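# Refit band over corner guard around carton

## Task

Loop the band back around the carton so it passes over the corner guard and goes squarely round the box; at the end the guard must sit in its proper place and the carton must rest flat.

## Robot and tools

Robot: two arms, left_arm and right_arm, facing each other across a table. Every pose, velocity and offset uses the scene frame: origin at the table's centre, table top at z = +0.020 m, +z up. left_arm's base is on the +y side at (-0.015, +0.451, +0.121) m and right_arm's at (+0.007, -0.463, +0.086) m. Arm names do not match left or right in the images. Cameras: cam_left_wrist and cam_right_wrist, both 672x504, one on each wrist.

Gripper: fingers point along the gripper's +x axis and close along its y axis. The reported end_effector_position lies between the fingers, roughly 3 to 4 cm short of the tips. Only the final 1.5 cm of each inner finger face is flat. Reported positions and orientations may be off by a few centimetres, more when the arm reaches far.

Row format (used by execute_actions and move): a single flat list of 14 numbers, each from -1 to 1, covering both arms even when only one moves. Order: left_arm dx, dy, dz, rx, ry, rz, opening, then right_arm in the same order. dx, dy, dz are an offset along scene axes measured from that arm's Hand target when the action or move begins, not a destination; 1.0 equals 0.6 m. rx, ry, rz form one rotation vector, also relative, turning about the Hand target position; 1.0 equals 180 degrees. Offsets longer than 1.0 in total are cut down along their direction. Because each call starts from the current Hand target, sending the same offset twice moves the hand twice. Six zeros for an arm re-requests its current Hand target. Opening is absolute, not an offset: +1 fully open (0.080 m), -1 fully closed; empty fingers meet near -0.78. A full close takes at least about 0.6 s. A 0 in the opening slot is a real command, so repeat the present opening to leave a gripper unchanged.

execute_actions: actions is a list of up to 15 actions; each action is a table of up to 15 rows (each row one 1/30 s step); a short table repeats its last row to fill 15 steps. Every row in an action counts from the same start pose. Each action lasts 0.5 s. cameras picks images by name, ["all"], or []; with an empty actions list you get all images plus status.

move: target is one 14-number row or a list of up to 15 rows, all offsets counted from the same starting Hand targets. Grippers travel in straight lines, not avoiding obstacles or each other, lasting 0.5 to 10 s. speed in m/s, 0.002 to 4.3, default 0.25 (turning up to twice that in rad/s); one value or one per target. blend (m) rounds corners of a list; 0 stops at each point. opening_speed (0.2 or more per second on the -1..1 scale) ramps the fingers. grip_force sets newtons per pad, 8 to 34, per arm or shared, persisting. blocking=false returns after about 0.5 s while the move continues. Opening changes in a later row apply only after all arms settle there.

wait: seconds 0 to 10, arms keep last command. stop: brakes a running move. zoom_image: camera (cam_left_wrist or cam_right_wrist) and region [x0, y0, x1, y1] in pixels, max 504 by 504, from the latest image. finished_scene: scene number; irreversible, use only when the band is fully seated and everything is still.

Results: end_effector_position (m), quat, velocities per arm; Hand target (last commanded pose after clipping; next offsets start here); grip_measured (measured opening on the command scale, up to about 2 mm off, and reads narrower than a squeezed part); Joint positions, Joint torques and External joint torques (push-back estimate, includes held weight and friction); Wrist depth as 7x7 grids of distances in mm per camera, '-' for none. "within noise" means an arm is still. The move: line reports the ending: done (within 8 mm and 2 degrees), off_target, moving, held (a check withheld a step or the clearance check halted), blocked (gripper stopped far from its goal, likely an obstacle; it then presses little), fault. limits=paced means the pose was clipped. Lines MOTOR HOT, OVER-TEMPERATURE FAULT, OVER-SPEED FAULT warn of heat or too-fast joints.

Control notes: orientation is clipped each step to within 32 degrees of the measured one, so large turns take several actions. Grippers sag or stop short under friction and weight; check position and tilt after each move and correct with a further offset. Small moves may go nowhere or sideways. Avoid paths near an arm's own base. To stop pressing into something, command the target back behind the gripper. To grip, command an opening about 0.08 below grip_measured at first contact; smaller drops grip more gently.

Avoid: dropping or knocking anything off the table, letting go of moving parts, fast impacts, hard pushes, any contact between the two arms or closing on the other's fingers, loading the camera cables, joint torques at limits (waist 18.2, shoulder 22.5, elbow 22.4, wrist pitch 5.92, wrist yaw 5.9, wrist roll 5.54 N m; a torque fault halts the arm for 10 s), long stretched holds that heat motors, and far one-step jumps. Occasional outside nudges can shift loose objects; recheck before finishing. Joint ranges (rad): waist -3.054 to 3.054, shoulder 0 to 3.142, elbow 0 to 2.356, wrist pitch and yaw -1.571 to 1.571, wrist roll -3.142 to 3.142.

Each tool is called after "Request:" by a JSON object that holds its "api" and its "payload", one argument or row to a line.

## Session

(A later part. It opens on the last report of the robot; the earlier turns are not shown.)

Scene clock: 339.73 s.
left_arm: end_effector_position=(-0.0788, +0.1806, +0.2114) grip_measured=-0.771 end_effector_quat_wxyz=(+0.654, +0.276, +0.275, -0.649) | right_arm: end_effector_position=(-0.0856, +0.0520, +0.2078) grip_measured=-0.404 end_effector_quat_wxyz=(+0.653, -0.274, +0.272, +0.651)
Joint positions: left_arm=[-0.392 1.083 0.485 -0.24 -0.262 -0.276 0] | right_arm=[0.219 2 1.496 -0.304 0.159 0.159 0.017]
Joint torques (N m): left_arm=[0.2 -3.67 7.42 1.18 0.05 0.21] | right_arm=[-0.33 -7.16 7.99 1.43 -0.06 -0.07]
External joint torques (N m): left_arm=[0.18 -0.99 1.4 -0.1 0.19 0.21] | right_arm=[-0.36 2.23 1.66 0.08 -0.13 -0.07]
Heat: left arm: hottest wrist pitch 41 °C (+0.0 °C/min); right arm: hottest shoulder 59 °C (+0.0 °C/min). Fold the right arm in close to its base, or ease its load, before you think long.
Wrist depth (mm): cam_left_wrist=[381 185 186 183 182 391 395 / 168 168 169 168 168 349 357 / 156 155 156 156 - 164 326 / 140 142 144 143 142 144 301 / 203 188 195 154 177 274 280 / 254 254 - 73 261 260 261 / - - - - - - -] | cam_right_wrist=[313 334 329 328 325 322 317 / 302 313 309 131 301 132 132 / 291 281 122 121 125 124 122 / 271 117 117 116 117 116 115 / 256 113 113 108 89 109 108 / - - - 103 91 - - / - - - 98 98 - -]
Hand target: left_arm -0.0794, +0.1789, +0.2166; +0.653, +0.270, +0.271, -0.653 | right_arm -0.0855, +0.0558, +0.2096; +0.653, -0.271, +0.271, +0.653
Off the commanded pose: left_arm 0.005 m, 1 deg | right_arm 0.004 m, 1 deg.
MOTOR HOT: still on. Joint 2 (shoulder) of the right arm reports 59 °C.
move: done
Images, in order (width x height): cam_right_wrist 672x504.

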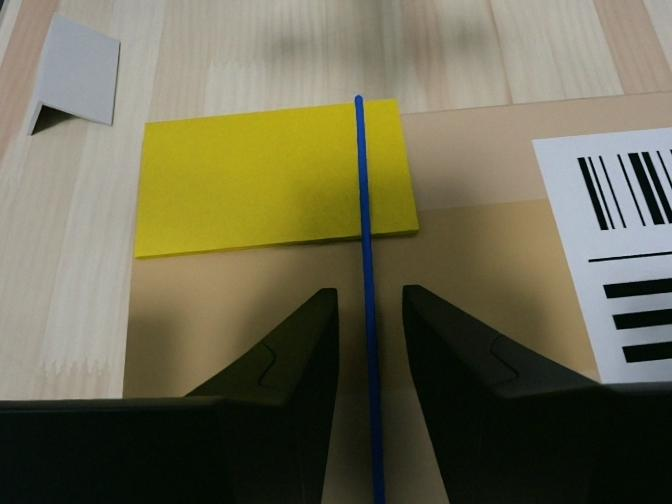

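Request:
{"api": "move", "payload": {
  "target": [
    [0, 0, 0, 0, 0, 0, -1, 0, 0.002, -0.006, 0, 0, 0, -0.4],
    [0, 0, 0, 0, 0, 0, -1, 0, 0.002, -0.006, 0, 0, 0, -1],
    [0, 0, 0, 0, 0, 0, -1, 0, 0.002, 0.05, 0, 0, 0, -1]
  ],
  "speed": [0.03, 0.03, 0.05],
  "opening_speed": 1.0,
  "cameras": ["all"]
}}

Scene clock: 345.30 s.
left_arm: end_effector_position=(-0.0788, +0.1806, +0.2114) grip_measured=-0.771 end_effector_quat_wxyz=(+0.654, +0.276, +0.275, -0.649) | right_arm: end_effector_position=(-0.0859, +0.0539, +0.2233) grip_measured=-0.767 end_effector_quat_wxyz=(+0.650, -0.285, +0.279, +0.647)
Joint positions: left_arm=[-0.392 1.083 0.485 -0.24 -0.262 -0.276 0] | right_arm=[0.219 2.007 1.586 -0.413 0.157 0.159 0]
Joint torques (N m): left_arm=[0.21 -3.67 7.39 1.18 0.04 0.22] | right_arm=[-0.25 -9.81 8.44 1.21 0.01 -0.05]
External joint torques (N m): left_arm=[0.21 -1 1.35 -0.1 0.17 0.21] | right_arm=[-0.12 -0.34 2.08 -0.11 -0.08 -0.05]
Heat: left arm: hottest wrist pitch 41 °C (+0.0 °C/min); right arm: hottest shoulder 57 °C (-3.0 °C/min). Fold the right arm in close to its base, or ease its load, before you think long.
Wrist depth (mm): cam_left_wrist=[- 185 186 180 189 387 392 / 168 168 169 170 171 350 358 / 156 154 155 153 154 157 327 / 140 143 144 142 142 147 302 / 202 188 195 155 208 273 279 / 254 255 - 73 263 260 260 / - - - - - - -] | cam_right_wrist=[347 344 339 331 333 331 329 / 313 316 316 314 312 310 309 / 301 297 136 135 139 139 136 / 285 277 131 130 130 130 130 / 267 129 126 89 125 123 121 / 259 122 - - - - - / - - - - - - -]
Hand target: left_arm -0.0794, +0.1789, +0.2166; +0.653, +0.270, +0.271, -0.653 | right_arm -0.0856, +0.0570, +0.2394; +0.653, -0.271, +0.271, +0.653
Off the commanded pose: left_arm 0.005 m, 1 deg | right_arm 0.017 m, 2 deg.
MOTOR HOT: still on. Joint 2 (shoulder) of the right arm reports 57 °C.
move: off_target (right_arm)

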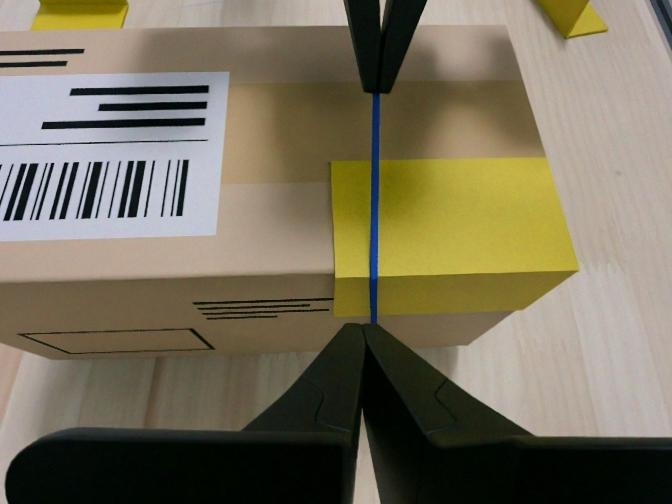

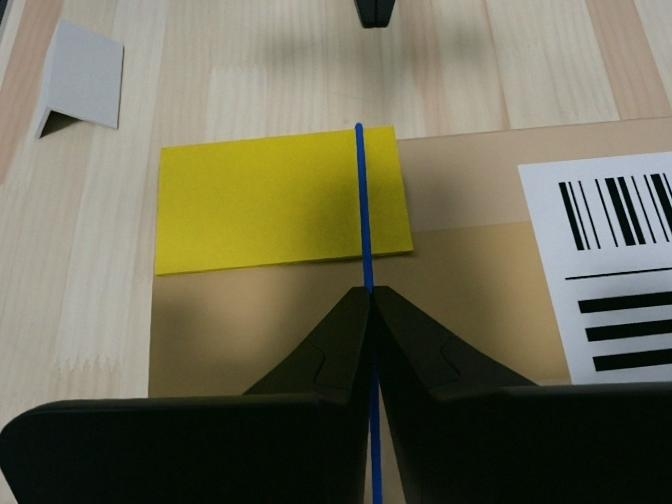

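Request:
{"api": "move", "payload": {
  "target": [0, 0, 0, 0, 0, 0, -1, 0, 0.01, 0.045, 0, 0, 0, -1],
  "speed": 0.06,
  "cameras": ["all"]
}}

Request:
{"api": "zoom_image", "payload": {
  "camera": "cam_left_wrist",
  "region": [260, 20, 600, 340]
}}

Scene clock: 348.10 s.
left_arm: end_effector_position=(-0.0788, +0.1806, +0.2114) grip_measured=-0.771 end_effector_quat_wxyz=(+0.654, +0.276, +0.275, -0.649) | right_arm: end_effector_position=(-0.0858, +0.0572, +0.2521) grip_measured=-0.768 end_effector_quat_wxyz=(+0.649, -0.286, +0.280, +0.647)
Joint positions: left_arm=[-0.392 1.083 0.485 -0.24 -0.262 -0.276 0] | right_arm=[0.216 2.007 1.702 -0.532 0.155 0.157 0]
Joint torques (N m): left_arm=[0.29 -3.67 7.4 1.19 0.04 0.23] | right_arm=[-0.42 -8.6 9.68 1.6 0.04 -0.07]
External joint torques (N m): left_arm=[0.29 -0.98 1.34 -0.1 0.17 0.23] | right_arm=[-0.49 0.84 3.29 0.29 -0.03 -0.07]
Heat: left arm: hottest wrist pitch 41 °C (+0.0 °C/min); right arm: hottest shoulder 57 °C (-3.0 °C/min). Fold the right arm in close to its base, or ease its load, before you think long.
Wrist depth (mm): cam_left_wrist=[184 184 186 185 188 387 392 / 168 168 169 170 171 349 358 / 157 154 156 155 154 157 325 / 140 143 144 142 143 149 302 / 203 188 195 155 205 275 281 / 254 255 - 73 262 259 261 / - - - - - - -] | cam_right_wrist=[375 373 369 358 365 362 360 / 345 344 345 341 343 338 338 / 329 330 329 166 325 167 166 / 310 309 155 157 159 158 156 / 294 290 152 88 97 151 149 / 285 281 - - - - - / - - - - - - -]
Hand target: left_arm -0.0794, +0.1789, +0.2166; +0.653, +0.270, +0.271, -0.653 | right_arm -0.0855, +0.0631, +0.2665; +0.653, -0.271, +0.271, +0.653
Off the commanded pose: left_arm 0.005 m, 1 deg | right_arm 0.015 m, 2 deg.
MOTOR HOT: still on. Joint 2 (shoulder) of the right arm reports 57 °C.
move: off_target (right_arm)

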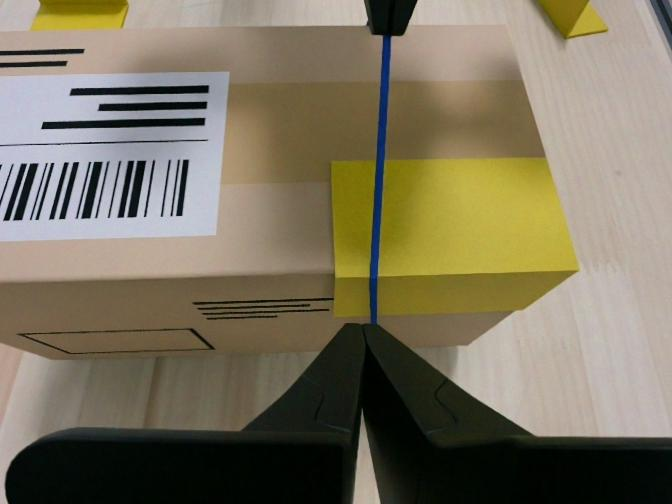

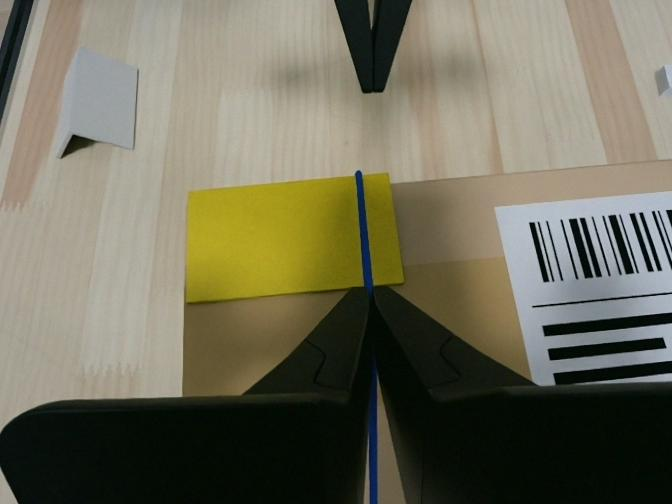

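Scaled by 1.482.

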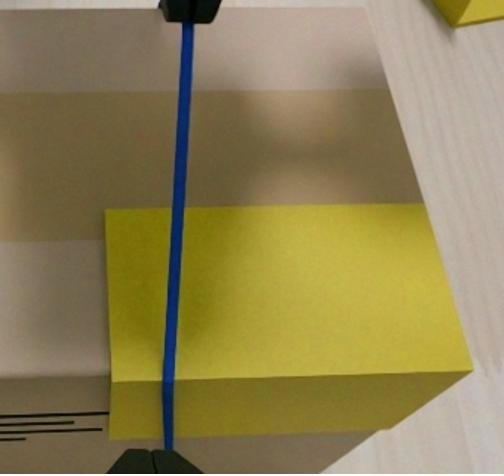

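Request:
{"api": "move", "payload": {
  "target": [0.002, -0.069, -0.0275, 0, 0, 0, -1, 0, 0, 0, 0, 0, 0, -1],
  "speed": 0.06,
  "cameras": ["all"]
}}

Request:
{"api": "zoom_image", "payload": {
  "camera": "cam_left_wrist",
  "region": [240, 180, 660, 420]
}}

Request:
{"api": "zoom_image", "payload": {
  "camera": "cam_right_wrist",
  "region": [160, 60, 520, 320]
}}

Scene clock: 355.33 s.
left_arm: end_effector_position=(-0.0769, +0.1423, +0.1964) grip_measured=-0.771 end_effector_quat_wxyz=(+0.654, +0.273, +0.275, -0.650) | right_arm: end_effector_position=(-0.0858, +0.0572, +0.2520) grip_measured=-0.768 end_effector_quat_wxyz=(+0.649, -0.286, +0.280, +0.647)
Joint positions: left_arm=[-0.318 1.294 0.533 -0.058 -0.212 -0.221 0] | right_arm=[0.216 2.007 1.702 -0.533 0.155 0.157 0]
Joint torques (N m): left_arm=[0.21 -2.84 8.03 1.47 0.08 0.23] | right_arm=[-0.4 -8.59 9.76 1.62 0.04 -0.07]
External joint torques (N m): left_arm=[0.22 0.98 2.22 0.14 0.19 0.23] | right_arm=[-0.39 0.89 3.35 0.31 -0.04 -0.07]
Heat: left arm: hottest wrist pitch 41 °C (+0.0 °C/min); right arm: hottest shoulder 56 °C (-5.1 °C/min). Fold the right arm in close to its base, or ease its load, before you think long.
Wrist depth (mm): cam_left_wrist=[351 357 360 359 83 368 367 / 145 148 149 150 149 155 339 / 135 136 138 138 139 139 312 / - 125 127 126 124 126 285 / 116 117 119 117 116 118 263 / - 112 112 73 110 112 242 / - - - - - - -] | cam_right_wrist=[376 373 366 113 119 363 360 / 342 345 345 133 333 339 337 / 329 329 327 164 168 167 166 / 311 310 160 159 158 157 157 / 296 290 152 88 97 151 149 / 286 280 - - - - - / - - - - - - -]
Hand target: left_arm -0.0781, +0.1376, +0.1999; +0.653, +0.270, +0.271, -0.653 | right_arm -0.0855, +0.0630, +0.2664; +0.653, -0.271, +0.271, +0.653
Off the commanded pose: left_arm 0.006 m, 1 deg | right_arm 0.016 m, 2 deg.
MOTOR HOT: still on. Joint 2 (shoulder) of the right arm reports 56 °C.
move: off_target (right_arm)

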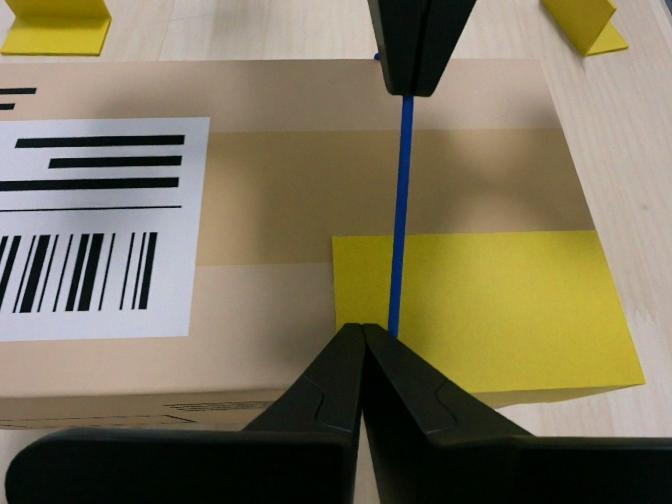

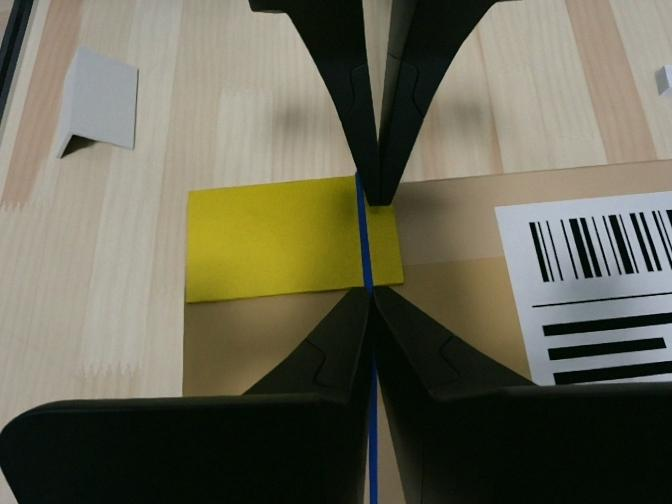

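Scaled by 1.200.

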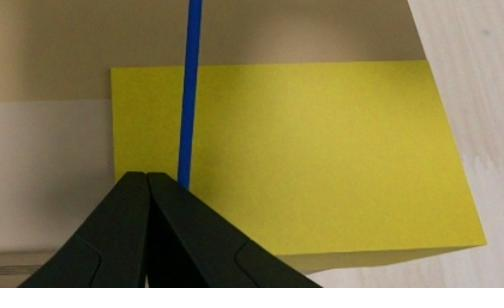

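Scaled by 1.400.

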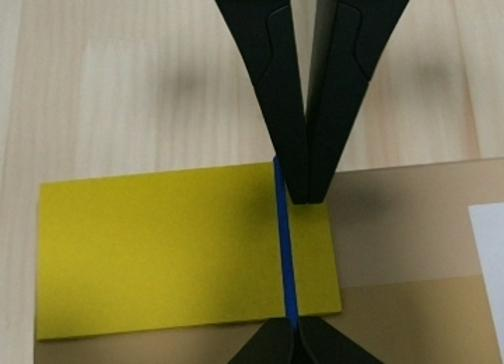

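Request:
{"api": "move", "payload": {
  "target": [
    [0, 0, 0.01, 0, 0, 0, -1, 0, 0, 0, 0, 0, 0, -1],
    [-0.0265, 0, 0.01, 0, 0, 0, -1, 0, 0, 0, 0, 0, 0, -1]
  ],
  "speed": [0.04, 0.04],
  "blend": [0.001, 0],
  "cameras": ["all"]
}}

Request:
{"api": "zoom_image", "payload": {
  "camera": "cam_right_wrist",
  "region": [160, 60, 520, 320]
}}

Scene clock: 359.43 s.
left_arm: end_effector_position=(-0.0907, +0.1428, +0.2001) grip_measured=-0.771 end_effector_quat_wxyz=(+0.652, +0.278, +0.274, -0.650) | right_arm: end_effector_position=(-0.0861, +0.0571, +0.2520) grip_measured=-0.768 end_effector_quat_wxyz=(+0.648, -0.286, +0.281, +0.648)
Joint positions: left_arm=[-0.378 1.306 0.564 -0.095 -0.251 -0.259 0] | right_arm=[0.216 2.007 1.702 -0.533 0.153 0.157 0]
Joint torques (N m): left_arm=[-0.6 -2.95 8.66 1.39 -0.2 -0.16] | right_arm=[-0.42 -8.64 9.79 1.61 0.11 -0.06]
External joint torques (N m): left_arm=[-0.61 0.94 2.84 0.09 -0.08 -0.17] | right_arm=[-0.35 0.88 3.37 0.29 0.03 -0.06]
Heat: left arm: hottest wrist pitch 42 °C (+1.0 °C/min); right arm: hottest shoulder 55 °C (-6.1 °C/min). Fold the right arm in close to its base, or ease its load, before you think long.
Wrist depth (mm): cam_left_wrist=[351 358 354 87 369 369 368 / - 152 154 150 154 333 340 / 138 140 140 139 142 300 310 / 129 129 130 128 128 129 286 / 119 120 121 96 117 121 266 / 155 126 - 73 - 142 247 / - - - - - - -] | cam_right_wrist=[378 372 120 115 358 359 360 / 354 345 346 129 342 339 336 / 331 330 329 162 326 167 166 / 311 309 157 156 158 158 156 / 294 294 152 88 97 151 149 / 286 282 - - - - - / - - - - - - -]
Hand target: left_arm -0.0941, +0.1375, +0.2060; +0.653, +0.270, +0.271, -0.653 | right_arm -0.0855, +0.0630, +0.2664; +0.653, -0.271, +0.271, +0.653
Off the commanded pose: left_arm 0.009 m, 1 deg | right_arm 0.016 m, 2 deg.
MOTOR HOT: still on. Joint 2 (shoulder) of the right arm reports 55 °C.
move: off_target (left_arm, right_arm); blend cut to 0 m at target 1

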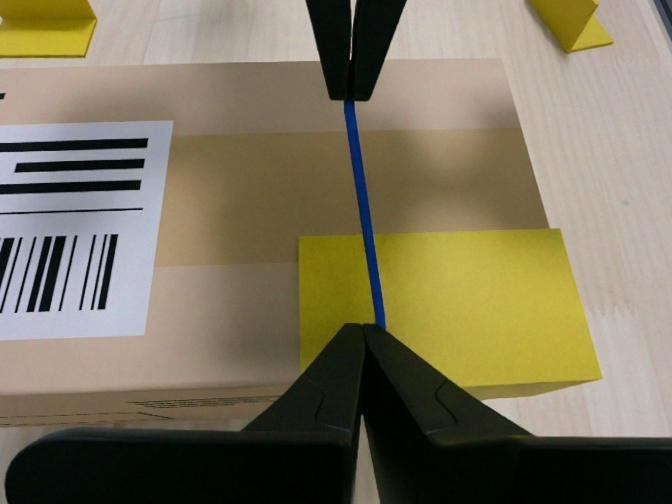

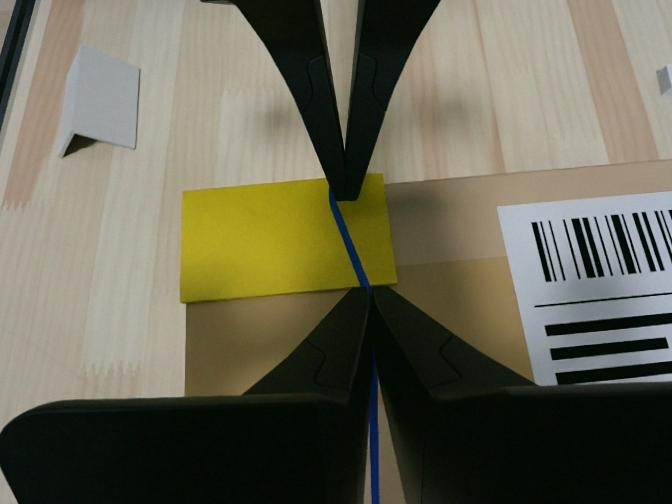

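Scaled by 1.400.

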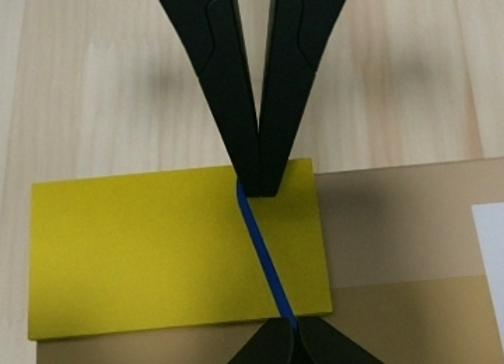

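Request:
{"api": "move", "payload": {
  "target": [
    [0, 0, 0, 0, 0, 0, -1, -0.005, -0.01, -0.0923, 0, 0, 0, -1],
    [0, 0, 0, 0, 0, 0, -1, -0.005, -0.01, -0.0923, 0, 0, 0, -0.6],
    [0, 0, 0, 0, 0, 0, -1, -0.005, -0.06, -0.042, 0, 0, 0, -0.6]
  ],
  "speed": [0.06, 0.05, 0.08],
  "opening_speed": 0.6,
  "cameras": ["all"]
}}

Request:
{"api": "zoom_image", "payload": {
  "camera": "cam_right_wrist",
  "region": [120, 60, 520, 360]
}}

Scene clock: 365.03 s.
left_arm: end_effector_position=(-0.0918, +0.1423, +0.2012) grip_measured=-0.771 end_effector_quat_wxyz=(+0.651, +0.277, +0.273, -0.651) | right_arm: end_effector_position=(-0.0881, +0.0291, +0.2368) grip_measured=-0.604 end_effector_quat_wxyz=(+0.652, -0.275, +0.272, +0.653)
Joint positions: left_arm=[-0.381 1.306 0.568 -0.095 -0.251 -0.259 0] | right_arm=[0.237 1.894 1.467 -0.382 0.169 0.17 0.008]
Joint torques (N m): left_arm=[-0.29 -3.03 8.27 1.45 -0.21 -0.17] | right_arm=[0.18 -8.77 5.8 1.14 0.21 0.13]
External joint torques (N m): left_arm=[-0.26 0.92 2.46 0.15 -0.09 -0.18] | right_arm=[0.21 0.01 -0.65 -0.22 0.12 0.12]
Heat: left arm: hottest wrist pitch 41 °C (+0.0 °C/min); right arm: hottest shoulder 54 °C (-8.1 °C/min). Fold the right arm in close to its base, or ease its load, before you think long.
Wrist depth (mm): cam_left_wrist=[- 363 365 359 369 364 372 / - 151 154 155 156 333 341 / 141 141 142 140 143 301 313 / 130 131 131 129 136 131 288 / 121 123 122 119 120 - 268 / 141 118 117 73 - 141 250 / - - - - - - -] | cam_right_wrist=[380 373 374 132 364 360 357 / 346 344 345 164 336 168 167 / 327 322 160 157 158 157 156 / 304 303 152 150 149 147 146 / 286 285 142 89 140 139 138 / 276 - - 130 - - - / - - - - - - -]
Hand target: left_arm -0.0941, +0.1375, +0.2061; +0.653, +0.270, +0.271, -0.653 | right_arm -0.0885, +0.0271, +0.2414; +0.653, -0.271, +0.271, +0.653
Off the commanded pose: left_arm 0.007 m, 1 deg | right_arm 0.005 m, 1 deg.
MOTOR HOT: still on. Joint 2 (shoulder) of the right arm reports 54 °C.
move: done

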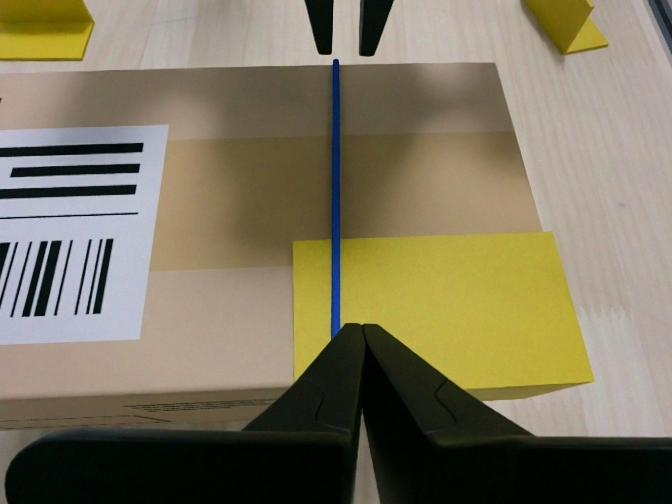

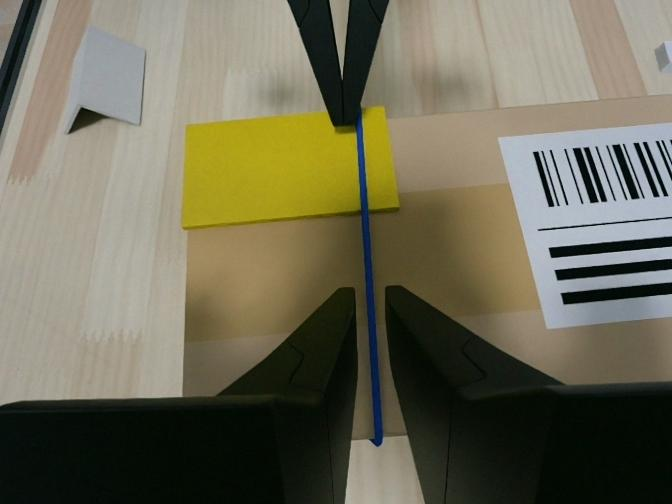

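Scaled by 1.260.

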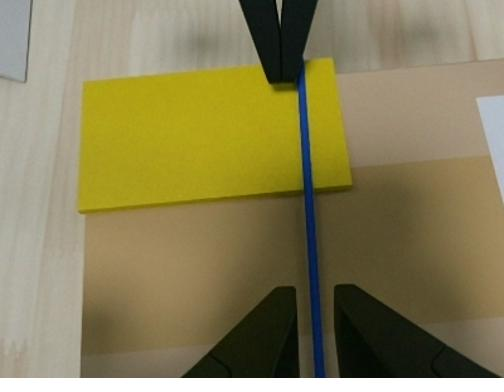

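Request:
{"api": "move", "payload": {
  "target": [
    [0, 0.0542, 0.0398, 0, 0, 0, -1, 0, 0, 0, 0, 0, 0, -0.6],
    [0.015, 0.0542, 0.0315, 0, 0, 0, -0.5, 0, 0, 0, 0, 0, 0, -0.6],
    [0.015, 0.032, -0.02, 0, 0, 0, -0.5, 0, 0, 0, 0, 0, 0, -0.6],
    [0.015, 0.0275, -0.0265, 0, 0, 0, -0.5, 0, 0, 0, 0, 0, 0, -0.6]
  ],
  "speed": [0.1, 0.08, 0.08, 0.03],
  "blend": [0.003, 0, 0.003, 0],
  "cameras": ["cam_left_wrist"]
}}

Request:
{"api": "zoom_image", "payload": {
  "camera": "cam_left_wrist",
  "region": [260, 250, 460, 400]
}}

Scene clock: 386.00 s.
left_arm: end_effector_position=(-0.0855, +0.1539, +0.1943) grip_measured=-0.503 end_effector_quat_wxyz=(+0.656, +0.265, +0.270, -0.653) | right_arm: end_effector_position=(-0.0881, +0.0291, +0.2368) grip_measured=-0.604 end_effector_quat_wxyz=(+0.652, -0.275, +0.272, +0.653)
Joint positions: left_arm=[-0.375 1.255 0.487 -0.042 -0.251 -0.263 0.012] | right_arm=[0.237 1.894 1.467 -0.382 0.169 0.17 0.008]
Joint torques (N m): left_arm=[0.45 -2.01 5.58 1.94 0.11 0.22] | right_arm=[0.23 -8.81 5.84 1.14 0.19 0.12]
External joint torques (N m): left_arm=[0.46 1.53 -0.25 0.59 0.22 0.22] | right_arm=[0.26 -0.04 -0.6 -0.23 0.1 0.12]
Heat: left arm: hottest wrist pitch 41 °C (+0.0 °C/min); right arm: hottest shoulder 55 °C (-6.0 °C/min). Fold the right arm in close to its base, or ease its load, before you think long.
Wrist depth (mm): cam_left_wrist=[- 365 367 371 373 369 378 / 147 148 149 151 152 160 343 / 135 135 137 137 141 142 314 / - 124 126 125 121 125 287 / 115 116 118 116 116 119 262 / 229 160 79 79 - 244 247 / - - - 222 - - -] | cam_right_wrist=[381 376 371 147 358 362 356 / 345 345 344 165 338 168 167 / 327 323 157 157 158 157 156 / 304 303 152 150 149 147 146 / 287 286 143 89 140 139 138 / 275 - - 130 - - - / - - - - - - -]
Hand target: left_arm -0.0851, +0.1541, +0.1901; +0.653, +0.270, +0.271, -0.653 | right_arm -0.0885, +0.0271, +0.2414; +0.653, -0.271, +0.271, +0.653
Off the commanded pose: left_arm 0.004 m, 1 deg | right_arm 0.005 m, 1 deg.
MOTOR HOT: still on. Joint 2 (shoulder) of the right arm reports 55 °C.
move: done; blend cut to 0.0024 m at target 3
Images, in order (width x height): cam_left_wrist 672x504.

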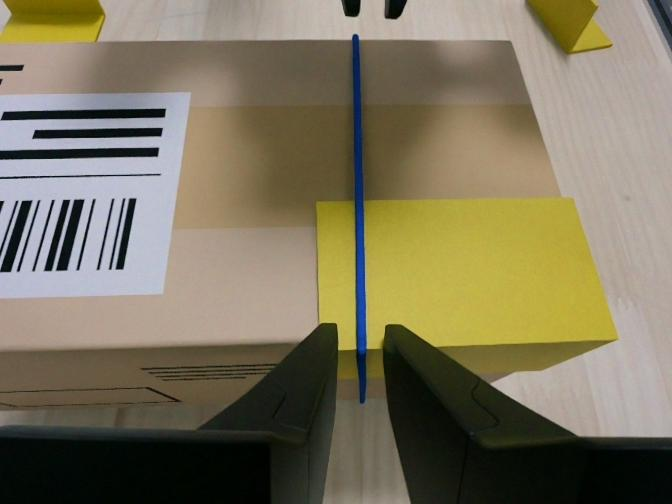

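Scaled by 2.520.

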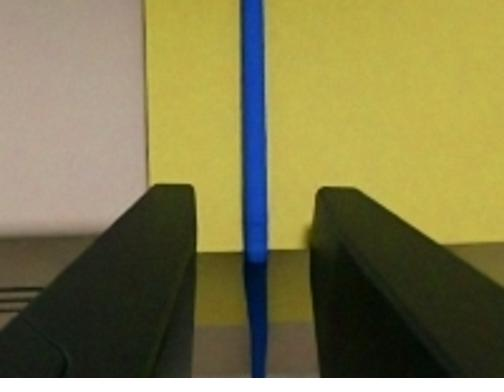

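Request:
{"api": "move", "payload": {
  "target": [
    [0, -0.0015, -0.0025, 0, 0, 0, -0.5, 0, 0, 0, 0, 0, 0, -0.6],
    [0, -0.0015, -0.0025, 0, 0, 0, -1, 0, 0, 0, 0, 0, 0, -0.6],
    [0, 0.011, 0.017, 0, 0, 0, -1, 0, 0, 0, 0, 0, 0, -0.6]
  ],
  "speed": [0.03, 0.03, 0.04],
  "grip_force": [9, 20],
  "opening_speed": 0.6,
  "cameras": ["cam_left_wrist"]
}}

Request:
{"api": "zoom_image", "payload": {
  "camera": "cam_left_wrist",
  "region": [240, 180, 660, 420]
}}

Scene clock: 390.80 s.
left_arm: end_effector_position=(-0.0841, +0.1621, +0.1946) grip_measured=-0.766 end_effector_quat_wxyz=(+0.651, +0.277, +0.275, -0.651) | right_arm: end_effector_position=(-0.0881, +0.0291, +0.2368) grip_measured=-0.604 end_effector_quat_wxyz=(+0.652, -0.275, +0.272, +0.653)
Joint positions: left_arm=[-0.379 1.221 0.485 -0.099 -0.248 -0.261 0.001] | right_arm=[0.237 1.894 1.467 -0.382 0.169 0.17 0.008]
Joint torques (N m): left_arm=[-0.43 -4.35 7.11 0.85 -0.26 -0.09] | right_arm=[0.31 -8.75 5.86 1.15 0.2 0.11]
External joint torques (N m): left_arm=[-0.4 -1.01 1.32 -0.44 -0.14 -0.09] | right_arm=[0.28 -0.02 -0.55 -0.2 0.13 0.11]
Heat: left arm: hottest wrist pitch 41 °C (+1.0 °C/min); right arm: hottest shoulder 55 °C (-6.0 °C/min). Fold the right arm in close to its base, or ease its load, before you think long.
Wrist depth (mm): cam_left_wrist=[160 161 161 162 164 361 366 / 145 146 147 148 149 155 335 / 134 134 134 136 139 138 306 / - 124 125 122 122 123 283 / 132 120 128 117 117 118 257 / 231 231 - 73 219 244 243 / - - - - - - -] | cam_right_wrist=[380 378 371 154 362 360 358 / 348 346 170 165 338 168 167 / 326 324 157 156 158 157 156 / 305 303 152 150 150 147 146 / 287 285 143 89 140 139 138 / 277 - - 130 - - - / - - - - - - -]
Hand target: left_arm -0.0850, +0.1607, +0.2003; +0.653, +0.270, +0.271, -0.653 | right_arm -0.0885, +0.0271, +0.2414; +0.653, -0.271, +0.271, +0.653
Off the commanded pose: left_arm 0.006 m, 1 deg | right_arm 0.005 m, 1 deg.
MOTOR HOT: still on. Joint 2 (shoulder) of the right arm reports 55 °C.
grip_force (N): 9, 20
move: done
Images, in order (width x height): cam_left_wrist 672x504.

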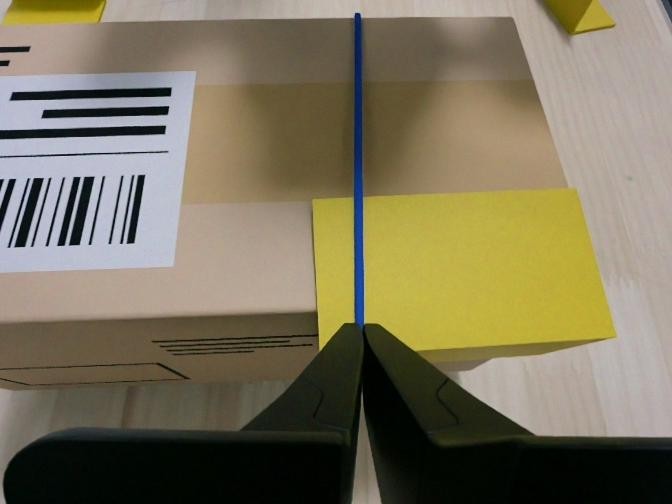

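Scaled by 1.200.

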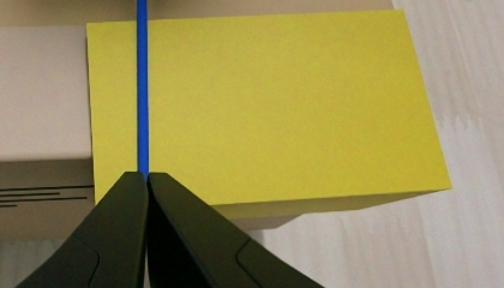

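Request:
{"api": "move", "payload": {
  "target": [
    [-0.0183, 0.002, 0.004, 0, 0, 0, -1, -0.164, 0.1215, 0.0227, 0, 0, 0, -1],
    [-0.0183, -0.0115, -0.0172, 0, 0, 0, -1, -0.154, 0.1423, -0.0615, 0, 0, 0, -1],
    [-0.0183, -0.0115, -0.0172, 0, 0, 0, -0.6, -0.154, 0.1423, -0.0615, 0, 0, 0, -1]
  ],
  "speed": [0.15, 0.06, 0.05],
  "opening_speed": 0.5,
  "cameras": ["all"]
}}

Request:
{"api": "zoom_image", "payload": {
  "camera": "cam_left_wrist",
  "region": [240, 180, 660, 420]
}}

Scene clock: 402.57 s.
left_arm: end_effector_position=(-0.0970, +0.1546, +0.1927) grip_measured=-0.605 end_effector_quat_wxyz=(+0.654, +0.264, +0.271, -0.655) | right_arm: end_effector_position=(-0.1816, +0.1121, +0.2097) grip_measured=-0.772 end_effector_quat_wxyz=(+0.655, -0.267, +0.269, +0.654)
Joint positions: left_arm=[-0.424 1.276 0.495 -0.036 -0.279 -0.299 0.008] | right_arm=[0.379 2.355 2.067 -0.528 0.27 0.278 0]
Joint torques (N m): left_arm=[0.34 -1.97 6.5 1.29 -0.13 0.2] | right_arm=[-0.25 -9.1 5.91 1.38 0.02 -0.06]
External joint torques (N m): left_arm=[0.33 1.59 0.87 0 0 0.2] | right_arm=[-0.26 2.46 -0.51 0.06 -0.11 -0.06]
Heat: left arm: hottest wrist pitch 41 °C (+0.0 °C/min); right arm: hottest shoulder 55 °C (-3.0 °C/min). Fold the right arm in close to its base, or ease its load, before you think long.
Wrist depth (mm): cam_left_wrist=[355 362 164 161 161 377 84 / 145 146 148 150 151 328 109 / 133 133 136 136 140 310 109 / - 123 124 122 123 124 110 / - 116 118 115 115 118 119 / 228 187 142 73 66 245 245 / - - - - - - -] | cam_right_wrist=[1587 333 331 328 326 323 99 / 1465 307 301 303 300 297 96 / 288 281 279 281 280 278 108 / 269 267 265 264 261 259 254 / 251 250 250 88 251 103 102 / - 241 - - - - - / - - - - - - -]
Hand target: left_arm -0.0961, +0.1537, +0.1900; +0.653, +0.270, +0.271, -0.653 | right_arm -0.1808, +0.1124, +0.2045; +0.653, -0.271, +0.271, +0.653
Off the commanded pose: left_arm 0.003 m, 1 deg | right_arm 0.005 m, 0 deg.
MOTOR HOT: still on. Joint 2 (shoulder) of the right arm reports 55 °C.
grip_force (N): 9, 20
move: done

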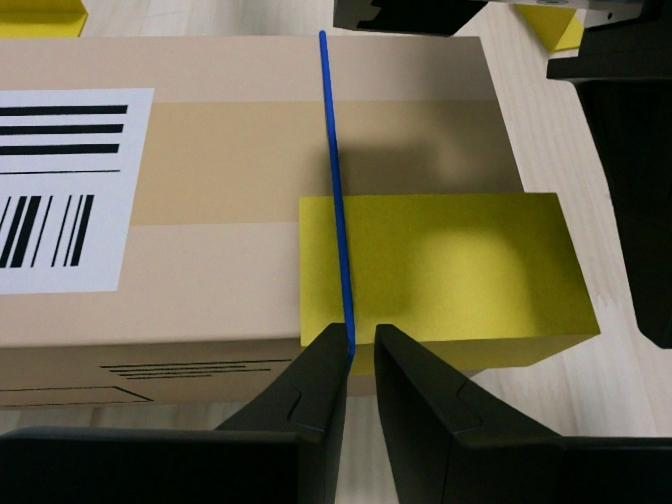

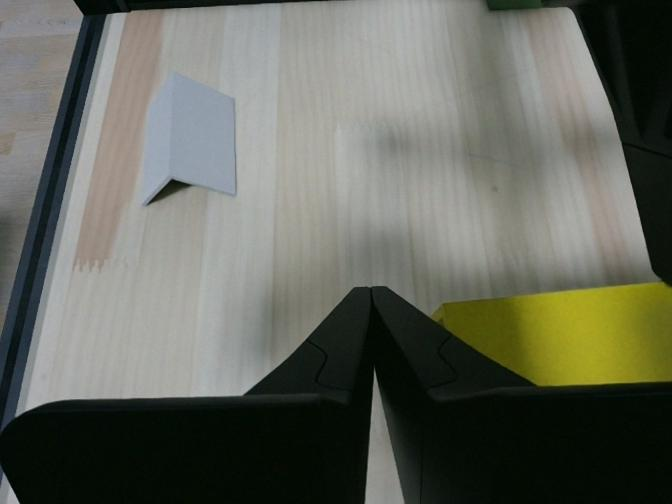

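Scaled by 1.200.

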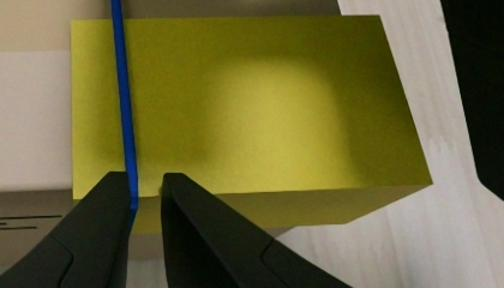

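Request:
{"api": "move", "payload": {
  "target": [
    [0, 0, 0, 0, 0, 0, -0.6, 0, 0, -0.013, 0, 0, 0, -1],
    [0, 0, 0, 0, 0, 0, -0.6, 0.046, 0, -0.011, 0, 0, 0, -1]
  ],
  "speed": [0.05, 0.04],
  "blend": [0.001, 0],
  "cameras": ["all"]
}}

Request:
{"api": "zoom_image", "payload": {
  "camera": "cam_left_wrist",
  "region": [240, 20, 660, 420]
}}

Scene clock: 407.47 s.
left_arm: end_effector_position=(-0.0970, +0.1546, +0.1927) grip_measured=-0.603 end_effector_quat_wxyz=(+0.654, +0.264, +0.271, -0.655) | right_arm: end_effector_position=(-0.1713, +0.1101, +0.1954) grip_measured=-0.772 end_effector_quat_wxyz=(+0.641, -0.272, +0.270, +0.665)
Joint positions: left_arm=[-0.424 1.276 0.495 -0.036 -0.279 -0.299 0.008] | right_arm=[0.352 2.329 1.968 -0.451 0.22 0.241 0]
Joint torques (N m): left_arm=[0.3 -1.98 6.45 1.29 -0.14 0.2] | right_arm=[-2.76 -10.88 5.19 1 0.51 -0.12]
External joint torques (N m): left_arm=[0.28 1.62 0.79 -0.01 0 0.2] | right_arm=[-2.78 0.52 -1.21 -0.34 0.4 -0.12]
Heat: left arm: hottest wrist pitch 41 °C (+0.0 °C/min); right arm: hottest shoulder 54 °C (-3.0 °C/min). Fold the right arm in close to its base, or ease its load, before you think long.
Wrist depth (mm): cam_left_wrist=[158 362 160 - - 69 80 / 145 146 148 149 151 128 82 / 133 133 136 136 140 130 98 / - 123 124 122 123 124 111 / - 115 118 115 115 118 122 / 228 187 142 73 66 245 245 / - - - - - - -] | cam_right_wrist=[1576 317 312 308 304 300 - / 300 289 288 284 282 279 92 / 275 272 265 266 264 260 255 / 257 254 251 248 247 245 96 / 241 239 239 88 - 90 89 / - 229 - - - - - / - - - - - - -]
Hand target: left_arm -0.0961, +0.1537, +0.1900; +0.653, +0.270, +0.271, -0.653 | right_arm -0.1533, +0.1125, +0.1980; +0.653, -0.271, +0.271, +0.653
Off the commanded pose: left_arm 0.003 m, 1 deg | right_arm 0.018 m, 2 deg.
MOTOR HOT: still on. Joint 2 (shoulder) of the right arm reports 54 °C.
grip_force (N): 9, 20
move: off_target (right_arm); blend cut to 0 m at target 1

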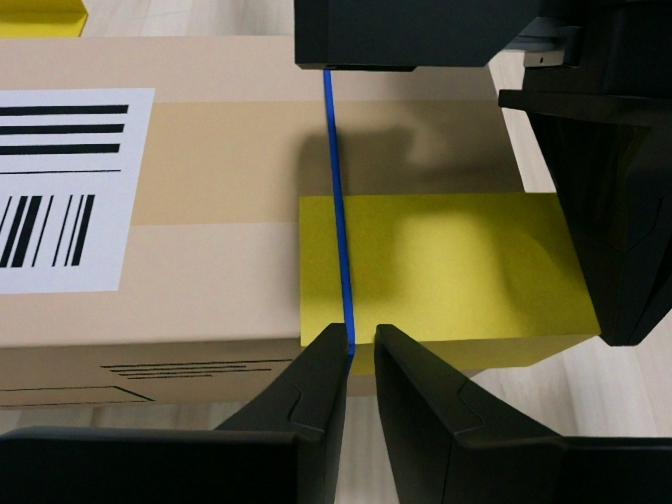

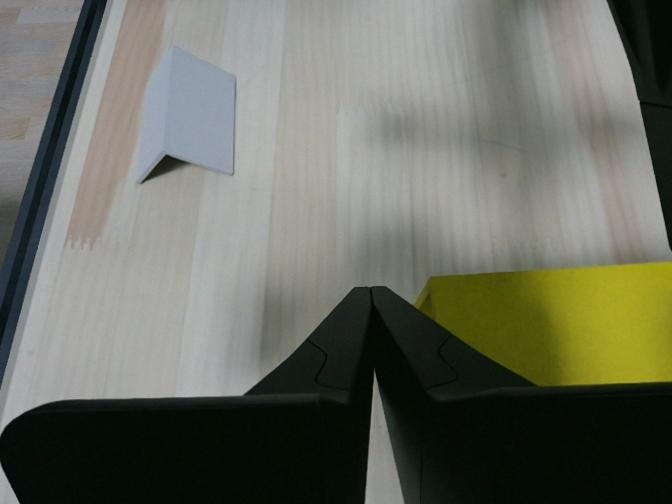

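Scaled by 1.200.

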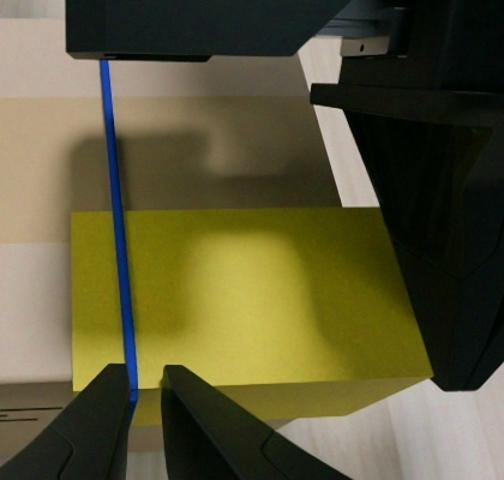

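Request:
{"api": "move", "payload": {
  "target": [0, 0.001, 0.004, 0, 0, 0, -0.6, -0.0062, 0, 0.003, 0, 0, 0, -1],
  "speed": 0.03,
  "cameras": ["cam_left_wrist"]
}}

Request:
{"api": "zoom_image", "payload": {
  "camera": "cam_left_wrist",
  "region": [240, 20, 660, 420]
}}

Scene clock: 409.63 s.
left_arm: end_effector_position=(-0.0966, +0.1554, +0.1919) grip_measured=-0.603 end_effector_quat_wxyz=(+0.653, +0.267, +0.273, -0.654) | right_arm: end_effector_position=(-0.1711, +0.1093, +0.1946) grip_measured=-0.772 end_effector_quat_wxyz=(+0.641, -0.274, +0.271, +0.664)
Joint positions: left_arm=[-0.424 1.276 0.496 -0.044 -0.279 -0.299 0.008] | right_arm=[0.352 2.329 1.968 -0.456 0.22 0.241 0]
Joint torques (N m): left_arm=[0.27 -3 6.87 0.8 -0.14 0.18] | right_arm=[-2.08 -10.35 6.88 0.58 0.71 0.04]
External joint torques (N m): left_arm=[0.3 0.59 1.2 -0.49 -0.01 0.18] | right_arm=[-2.08 0.96 0.54 -0.73 0.6 0.04]
Heat: left arm: hottest wrist pitch 42 °C (+1.0 °C/min); right arm: hottest shoulder 55 °C (-1.0 °C/min). Fold the right arm in close to its base, or ease its load, before you think long.
Wrist depth (mm): cam_left_wrist=[159 161 158 - - 89 80 / 142 145 147 148 149 129 84 / 134 133 134 135 139 130 99 / - 122 123 122 122 124 111 / - 115 118 114 115 118 123 / 227 195 - 73 66 245 245 / - - - - - - -] | cam_right_wrist=[1598 314 311 307 303 299 - / 296 286 283 285 282 279 93 / 273 269 268 266 263 260 255 / 255 253 251 248 247 245 241 / 241 239 238 88 - 90 89 / - 229 - - - - - / - - - - - - -]
Hand target: left_arm -0.0961, +0.1544, +0.1924; +0.653, +0.270, +0.271, -0.653 | right_arm -0.1571, +0.1124, +0.1996; +0.653, -0.271, +0.271, +0.653
Off the commanded pose: left_arm 0.001 m, 0 deg | right_arm 0.015 m, 2 deg.
MOTOR HOT: still on. Joint 2 (shoulder) of the right arm reports 55 °C.
grip_force (N): 9, 20
move: off_target (right_arm)
Images, in order (width x height): cam_left_wrist 672x504.

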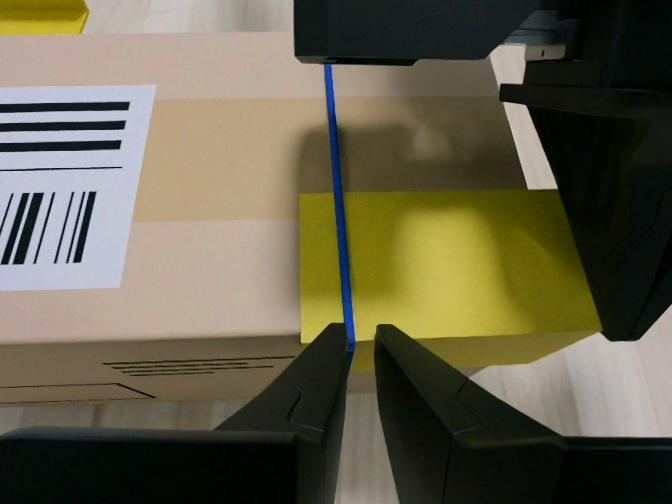

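Scaled by 1.200.

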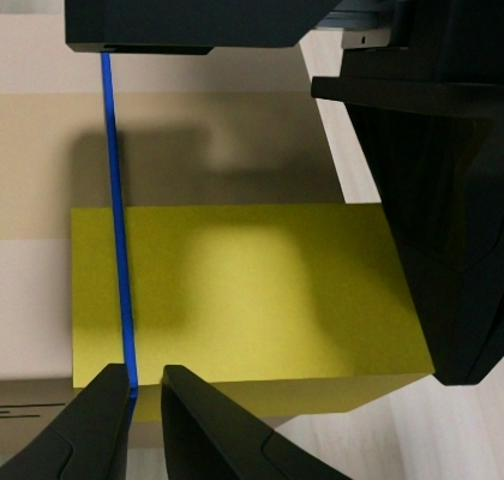

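Request:
{"api": "move", "payload": {
  "target": [0, 0.001, 0.003, 0, 0, 0, -0.6, 0, 0, 0, 0, 0, 0, -1],
  "speed": 0.03,
  "cameras": ["cam_left_wrist"]
}}

Request:
{"api": "zoom_image", "payload": {
  "camera": "cam_left_wrist",
  "region": [240, 20, 660, 420]
}}

Scene clock: 411.27 s.
left_arm: end_effector_position=(-0.0962, +0.1564, +0.1913) grip_measured=-0.603 end_effector_quat_wxyz=(+0.652, +0.271, +0.274, -0.652) | right_arm: end_effector_position=(-0.1708, +0.1093, +0.1945) grip_measured=-0.772 end_effector_quat_wxyz=(+0.641, -0.274, +0.271, +0.663)
Joint positions: left_arm=[-0.424 1.275 0.498 -0.056 -0.279 -0.299 0.008] | right_arm=[0.352 2.329 1.968 -0.457 0.221 0.241 0]
Joint torques (N m): left_arm=[0.12 -3.73 7.03 0.83 -0.19 0.14] | right_arm=[-2.13 -10.39 6.88 0.64 0.67 0.04]
External joint torques (N m): left_arm=[0.13 -0.14 1.35 -0.45 -0.06 0.14] | right_arm=[-2.22 1.25 0.35 -0.72 0.56 0.04]
Heat: left arm: hottest wrist pitch 41 °C (+0.0 °C/min); right arm: hottest shoulder 55 °C (-1.0 °C/min). Fold the right arm in close to its base, or ease its load, before you think long.
Wrist depth (mm): cam_left_wrist=[- 158 156 154 156 90 80 / 142 144 145 146 147 143 86 / 133 131 130 135 137 130 100 / - 121 122 120 119 123 112 / - 115 122 112 113 124 253 / 228 179 - 73 75 245 243 / - - - - - - -] | cam_right_wrist=[1534 314 311 308 304 299 - / 299 290 285 285 282 280 92 / 272 270 268 266 262 260 254 / 255 253 250 249 247 246 96 / 240 238 238 88 - 90 89 / - 229 - - - - - / - - - - - - -]
Hand target: left_arm -0.0961, +0.1549, +0.1943; +0.653, +0.270, +0.271, -0.653 | right_arm -0.1570, +0.1124, +0.1996; +0.653, -0.271, +0.270, +0.653
Off the commanded pose: left_arm 0.003 m, 0 deg | right_arm 0.015 m, 2 deg.
MOTOR HOT: still on. Joint 2 (shoulder) of the right arm reports 55 °C.
grip_force (N): 9, 20
move: off_target (right_arm)
Images, in order (width x height): cam_left_wrist 672x504.

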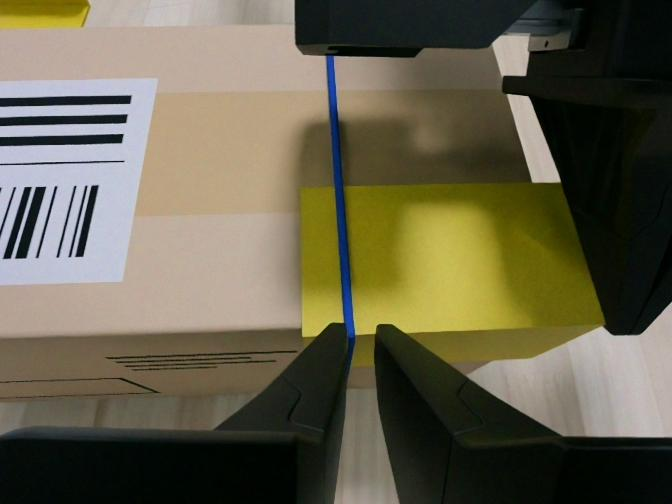

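Scaled by 1.200.

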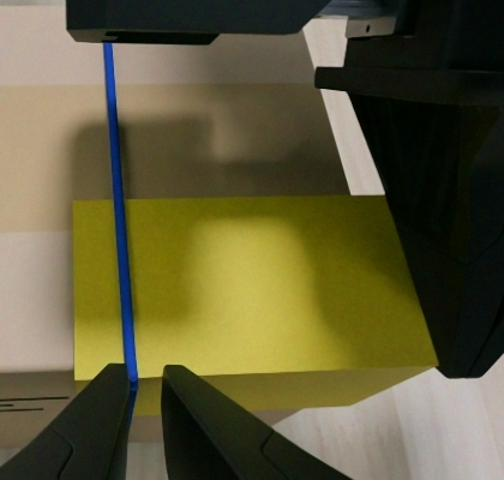

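Request:
{"api": "move", "payload": {
  "target": [0, 0, 0, 0, 0, 0, -0.6, 0.013, 0, 0.003, 0, 0, 0, -1],
  "speed": 0.03,
  "cameras": ["cam_left_wrist"]
}}

Request:
{"api": "zoom_image", "payload": {
  "camera": "cam_left_wrist",
  "region": [240, 20, 660, 420]
}}

Scene clock: 415.33 s.
left_arm: end_effector_position=(-0.0951, +0.1567, +0.1910) grip_measured=-0.603 end_effector_quat_wxyz=(+0.654, +0.272, +0.274, -0.651) | right_arm: end_effector_position=(-0.1665, +0.1101, +0.1976) grip_measured=-0.772 end_effector_quat_wxyz=(+0.641, -0.273, +0.271, +0.664)
Joint positions: left_arm=[-0.423 1.275 0.498 -0.059 -0.282 -0.299 0.008] | right_arm=[0.343 2.321 1.966 -0.458 0.213 0.235 0]
Joint torques (N m): left_arm=[-0.03 -3.72 6.99 1.07 -0.07 0.13] | right_arm=[-2.68 -10.96 5.31 1 0.59 -0.14]
External joint torques (N m): left_arm=[-0.04 -0.15 1.34 -0.2 0.07 0.13] | right_arm=[-2.66 0.38 -1.06 -0.33 0.48 -0.14]
Heat: left arm: hottest wrist pitch 41 °C (+0.0 °C/min); right arm: hottest shoulder 55 °C (-1.0 °C/min). Fold the right arm in close to its base, or ease its load, before you think long.
Wrist depth (mm): cam_left_wrist=[- 158 156 153 158 108 78 / 143 143 144 145 146 144 108 / 133 132 130 133 134 129 97 / - 121 122 120 120 124 109 / - 116 123 112 112 122 252 / 216 185 - 73 75 243 241 / - - - - - - -] | cam_right_wrist=[1576 320 313 309 305 303 - / 299 289 285 288 285 282 93 / 276 270 270 267 265 263 99 / 258 256 253 250 249 247 95 / 242 240 241 88 - 92 91 / - 231 - - - - - / - - - - - - -]
Hand target: left_arm -0.0962, +0.1549, +0.1943; +0.653, +0.270, +0.271, -0.653 | right_arm -0.1491, +0.1125, +0.2015; +0.653, -0.271, +0.271, +0.653
Off the commanded pose: left_arm 0.004 m, 1 deg | right_arm 0.018 m, 2 deg.
MOTOR HOT: still on. Joint 2 (shoulder) of the right arm reports 55 °C.
grip_force (N): 9, 20
move: off_target (right_arm)
Images, in order (width x height): cam_left_wrist 672x504.

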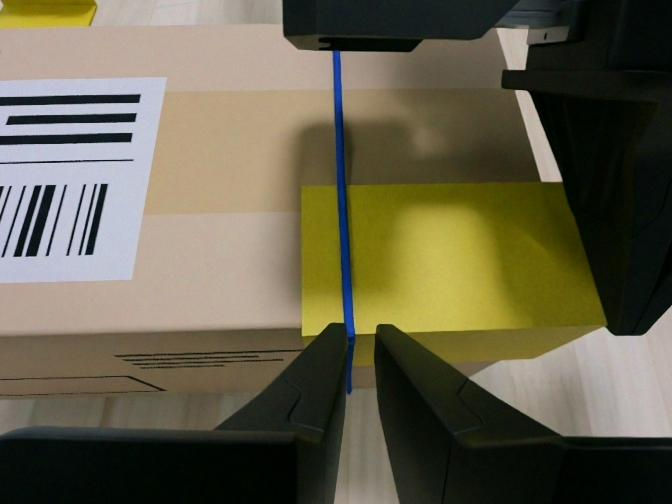

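Scaled by 1.200.

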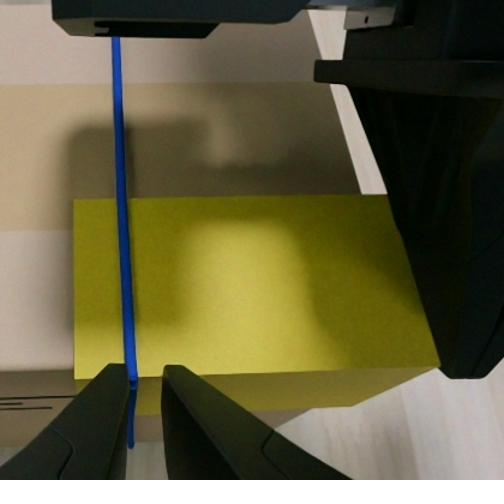

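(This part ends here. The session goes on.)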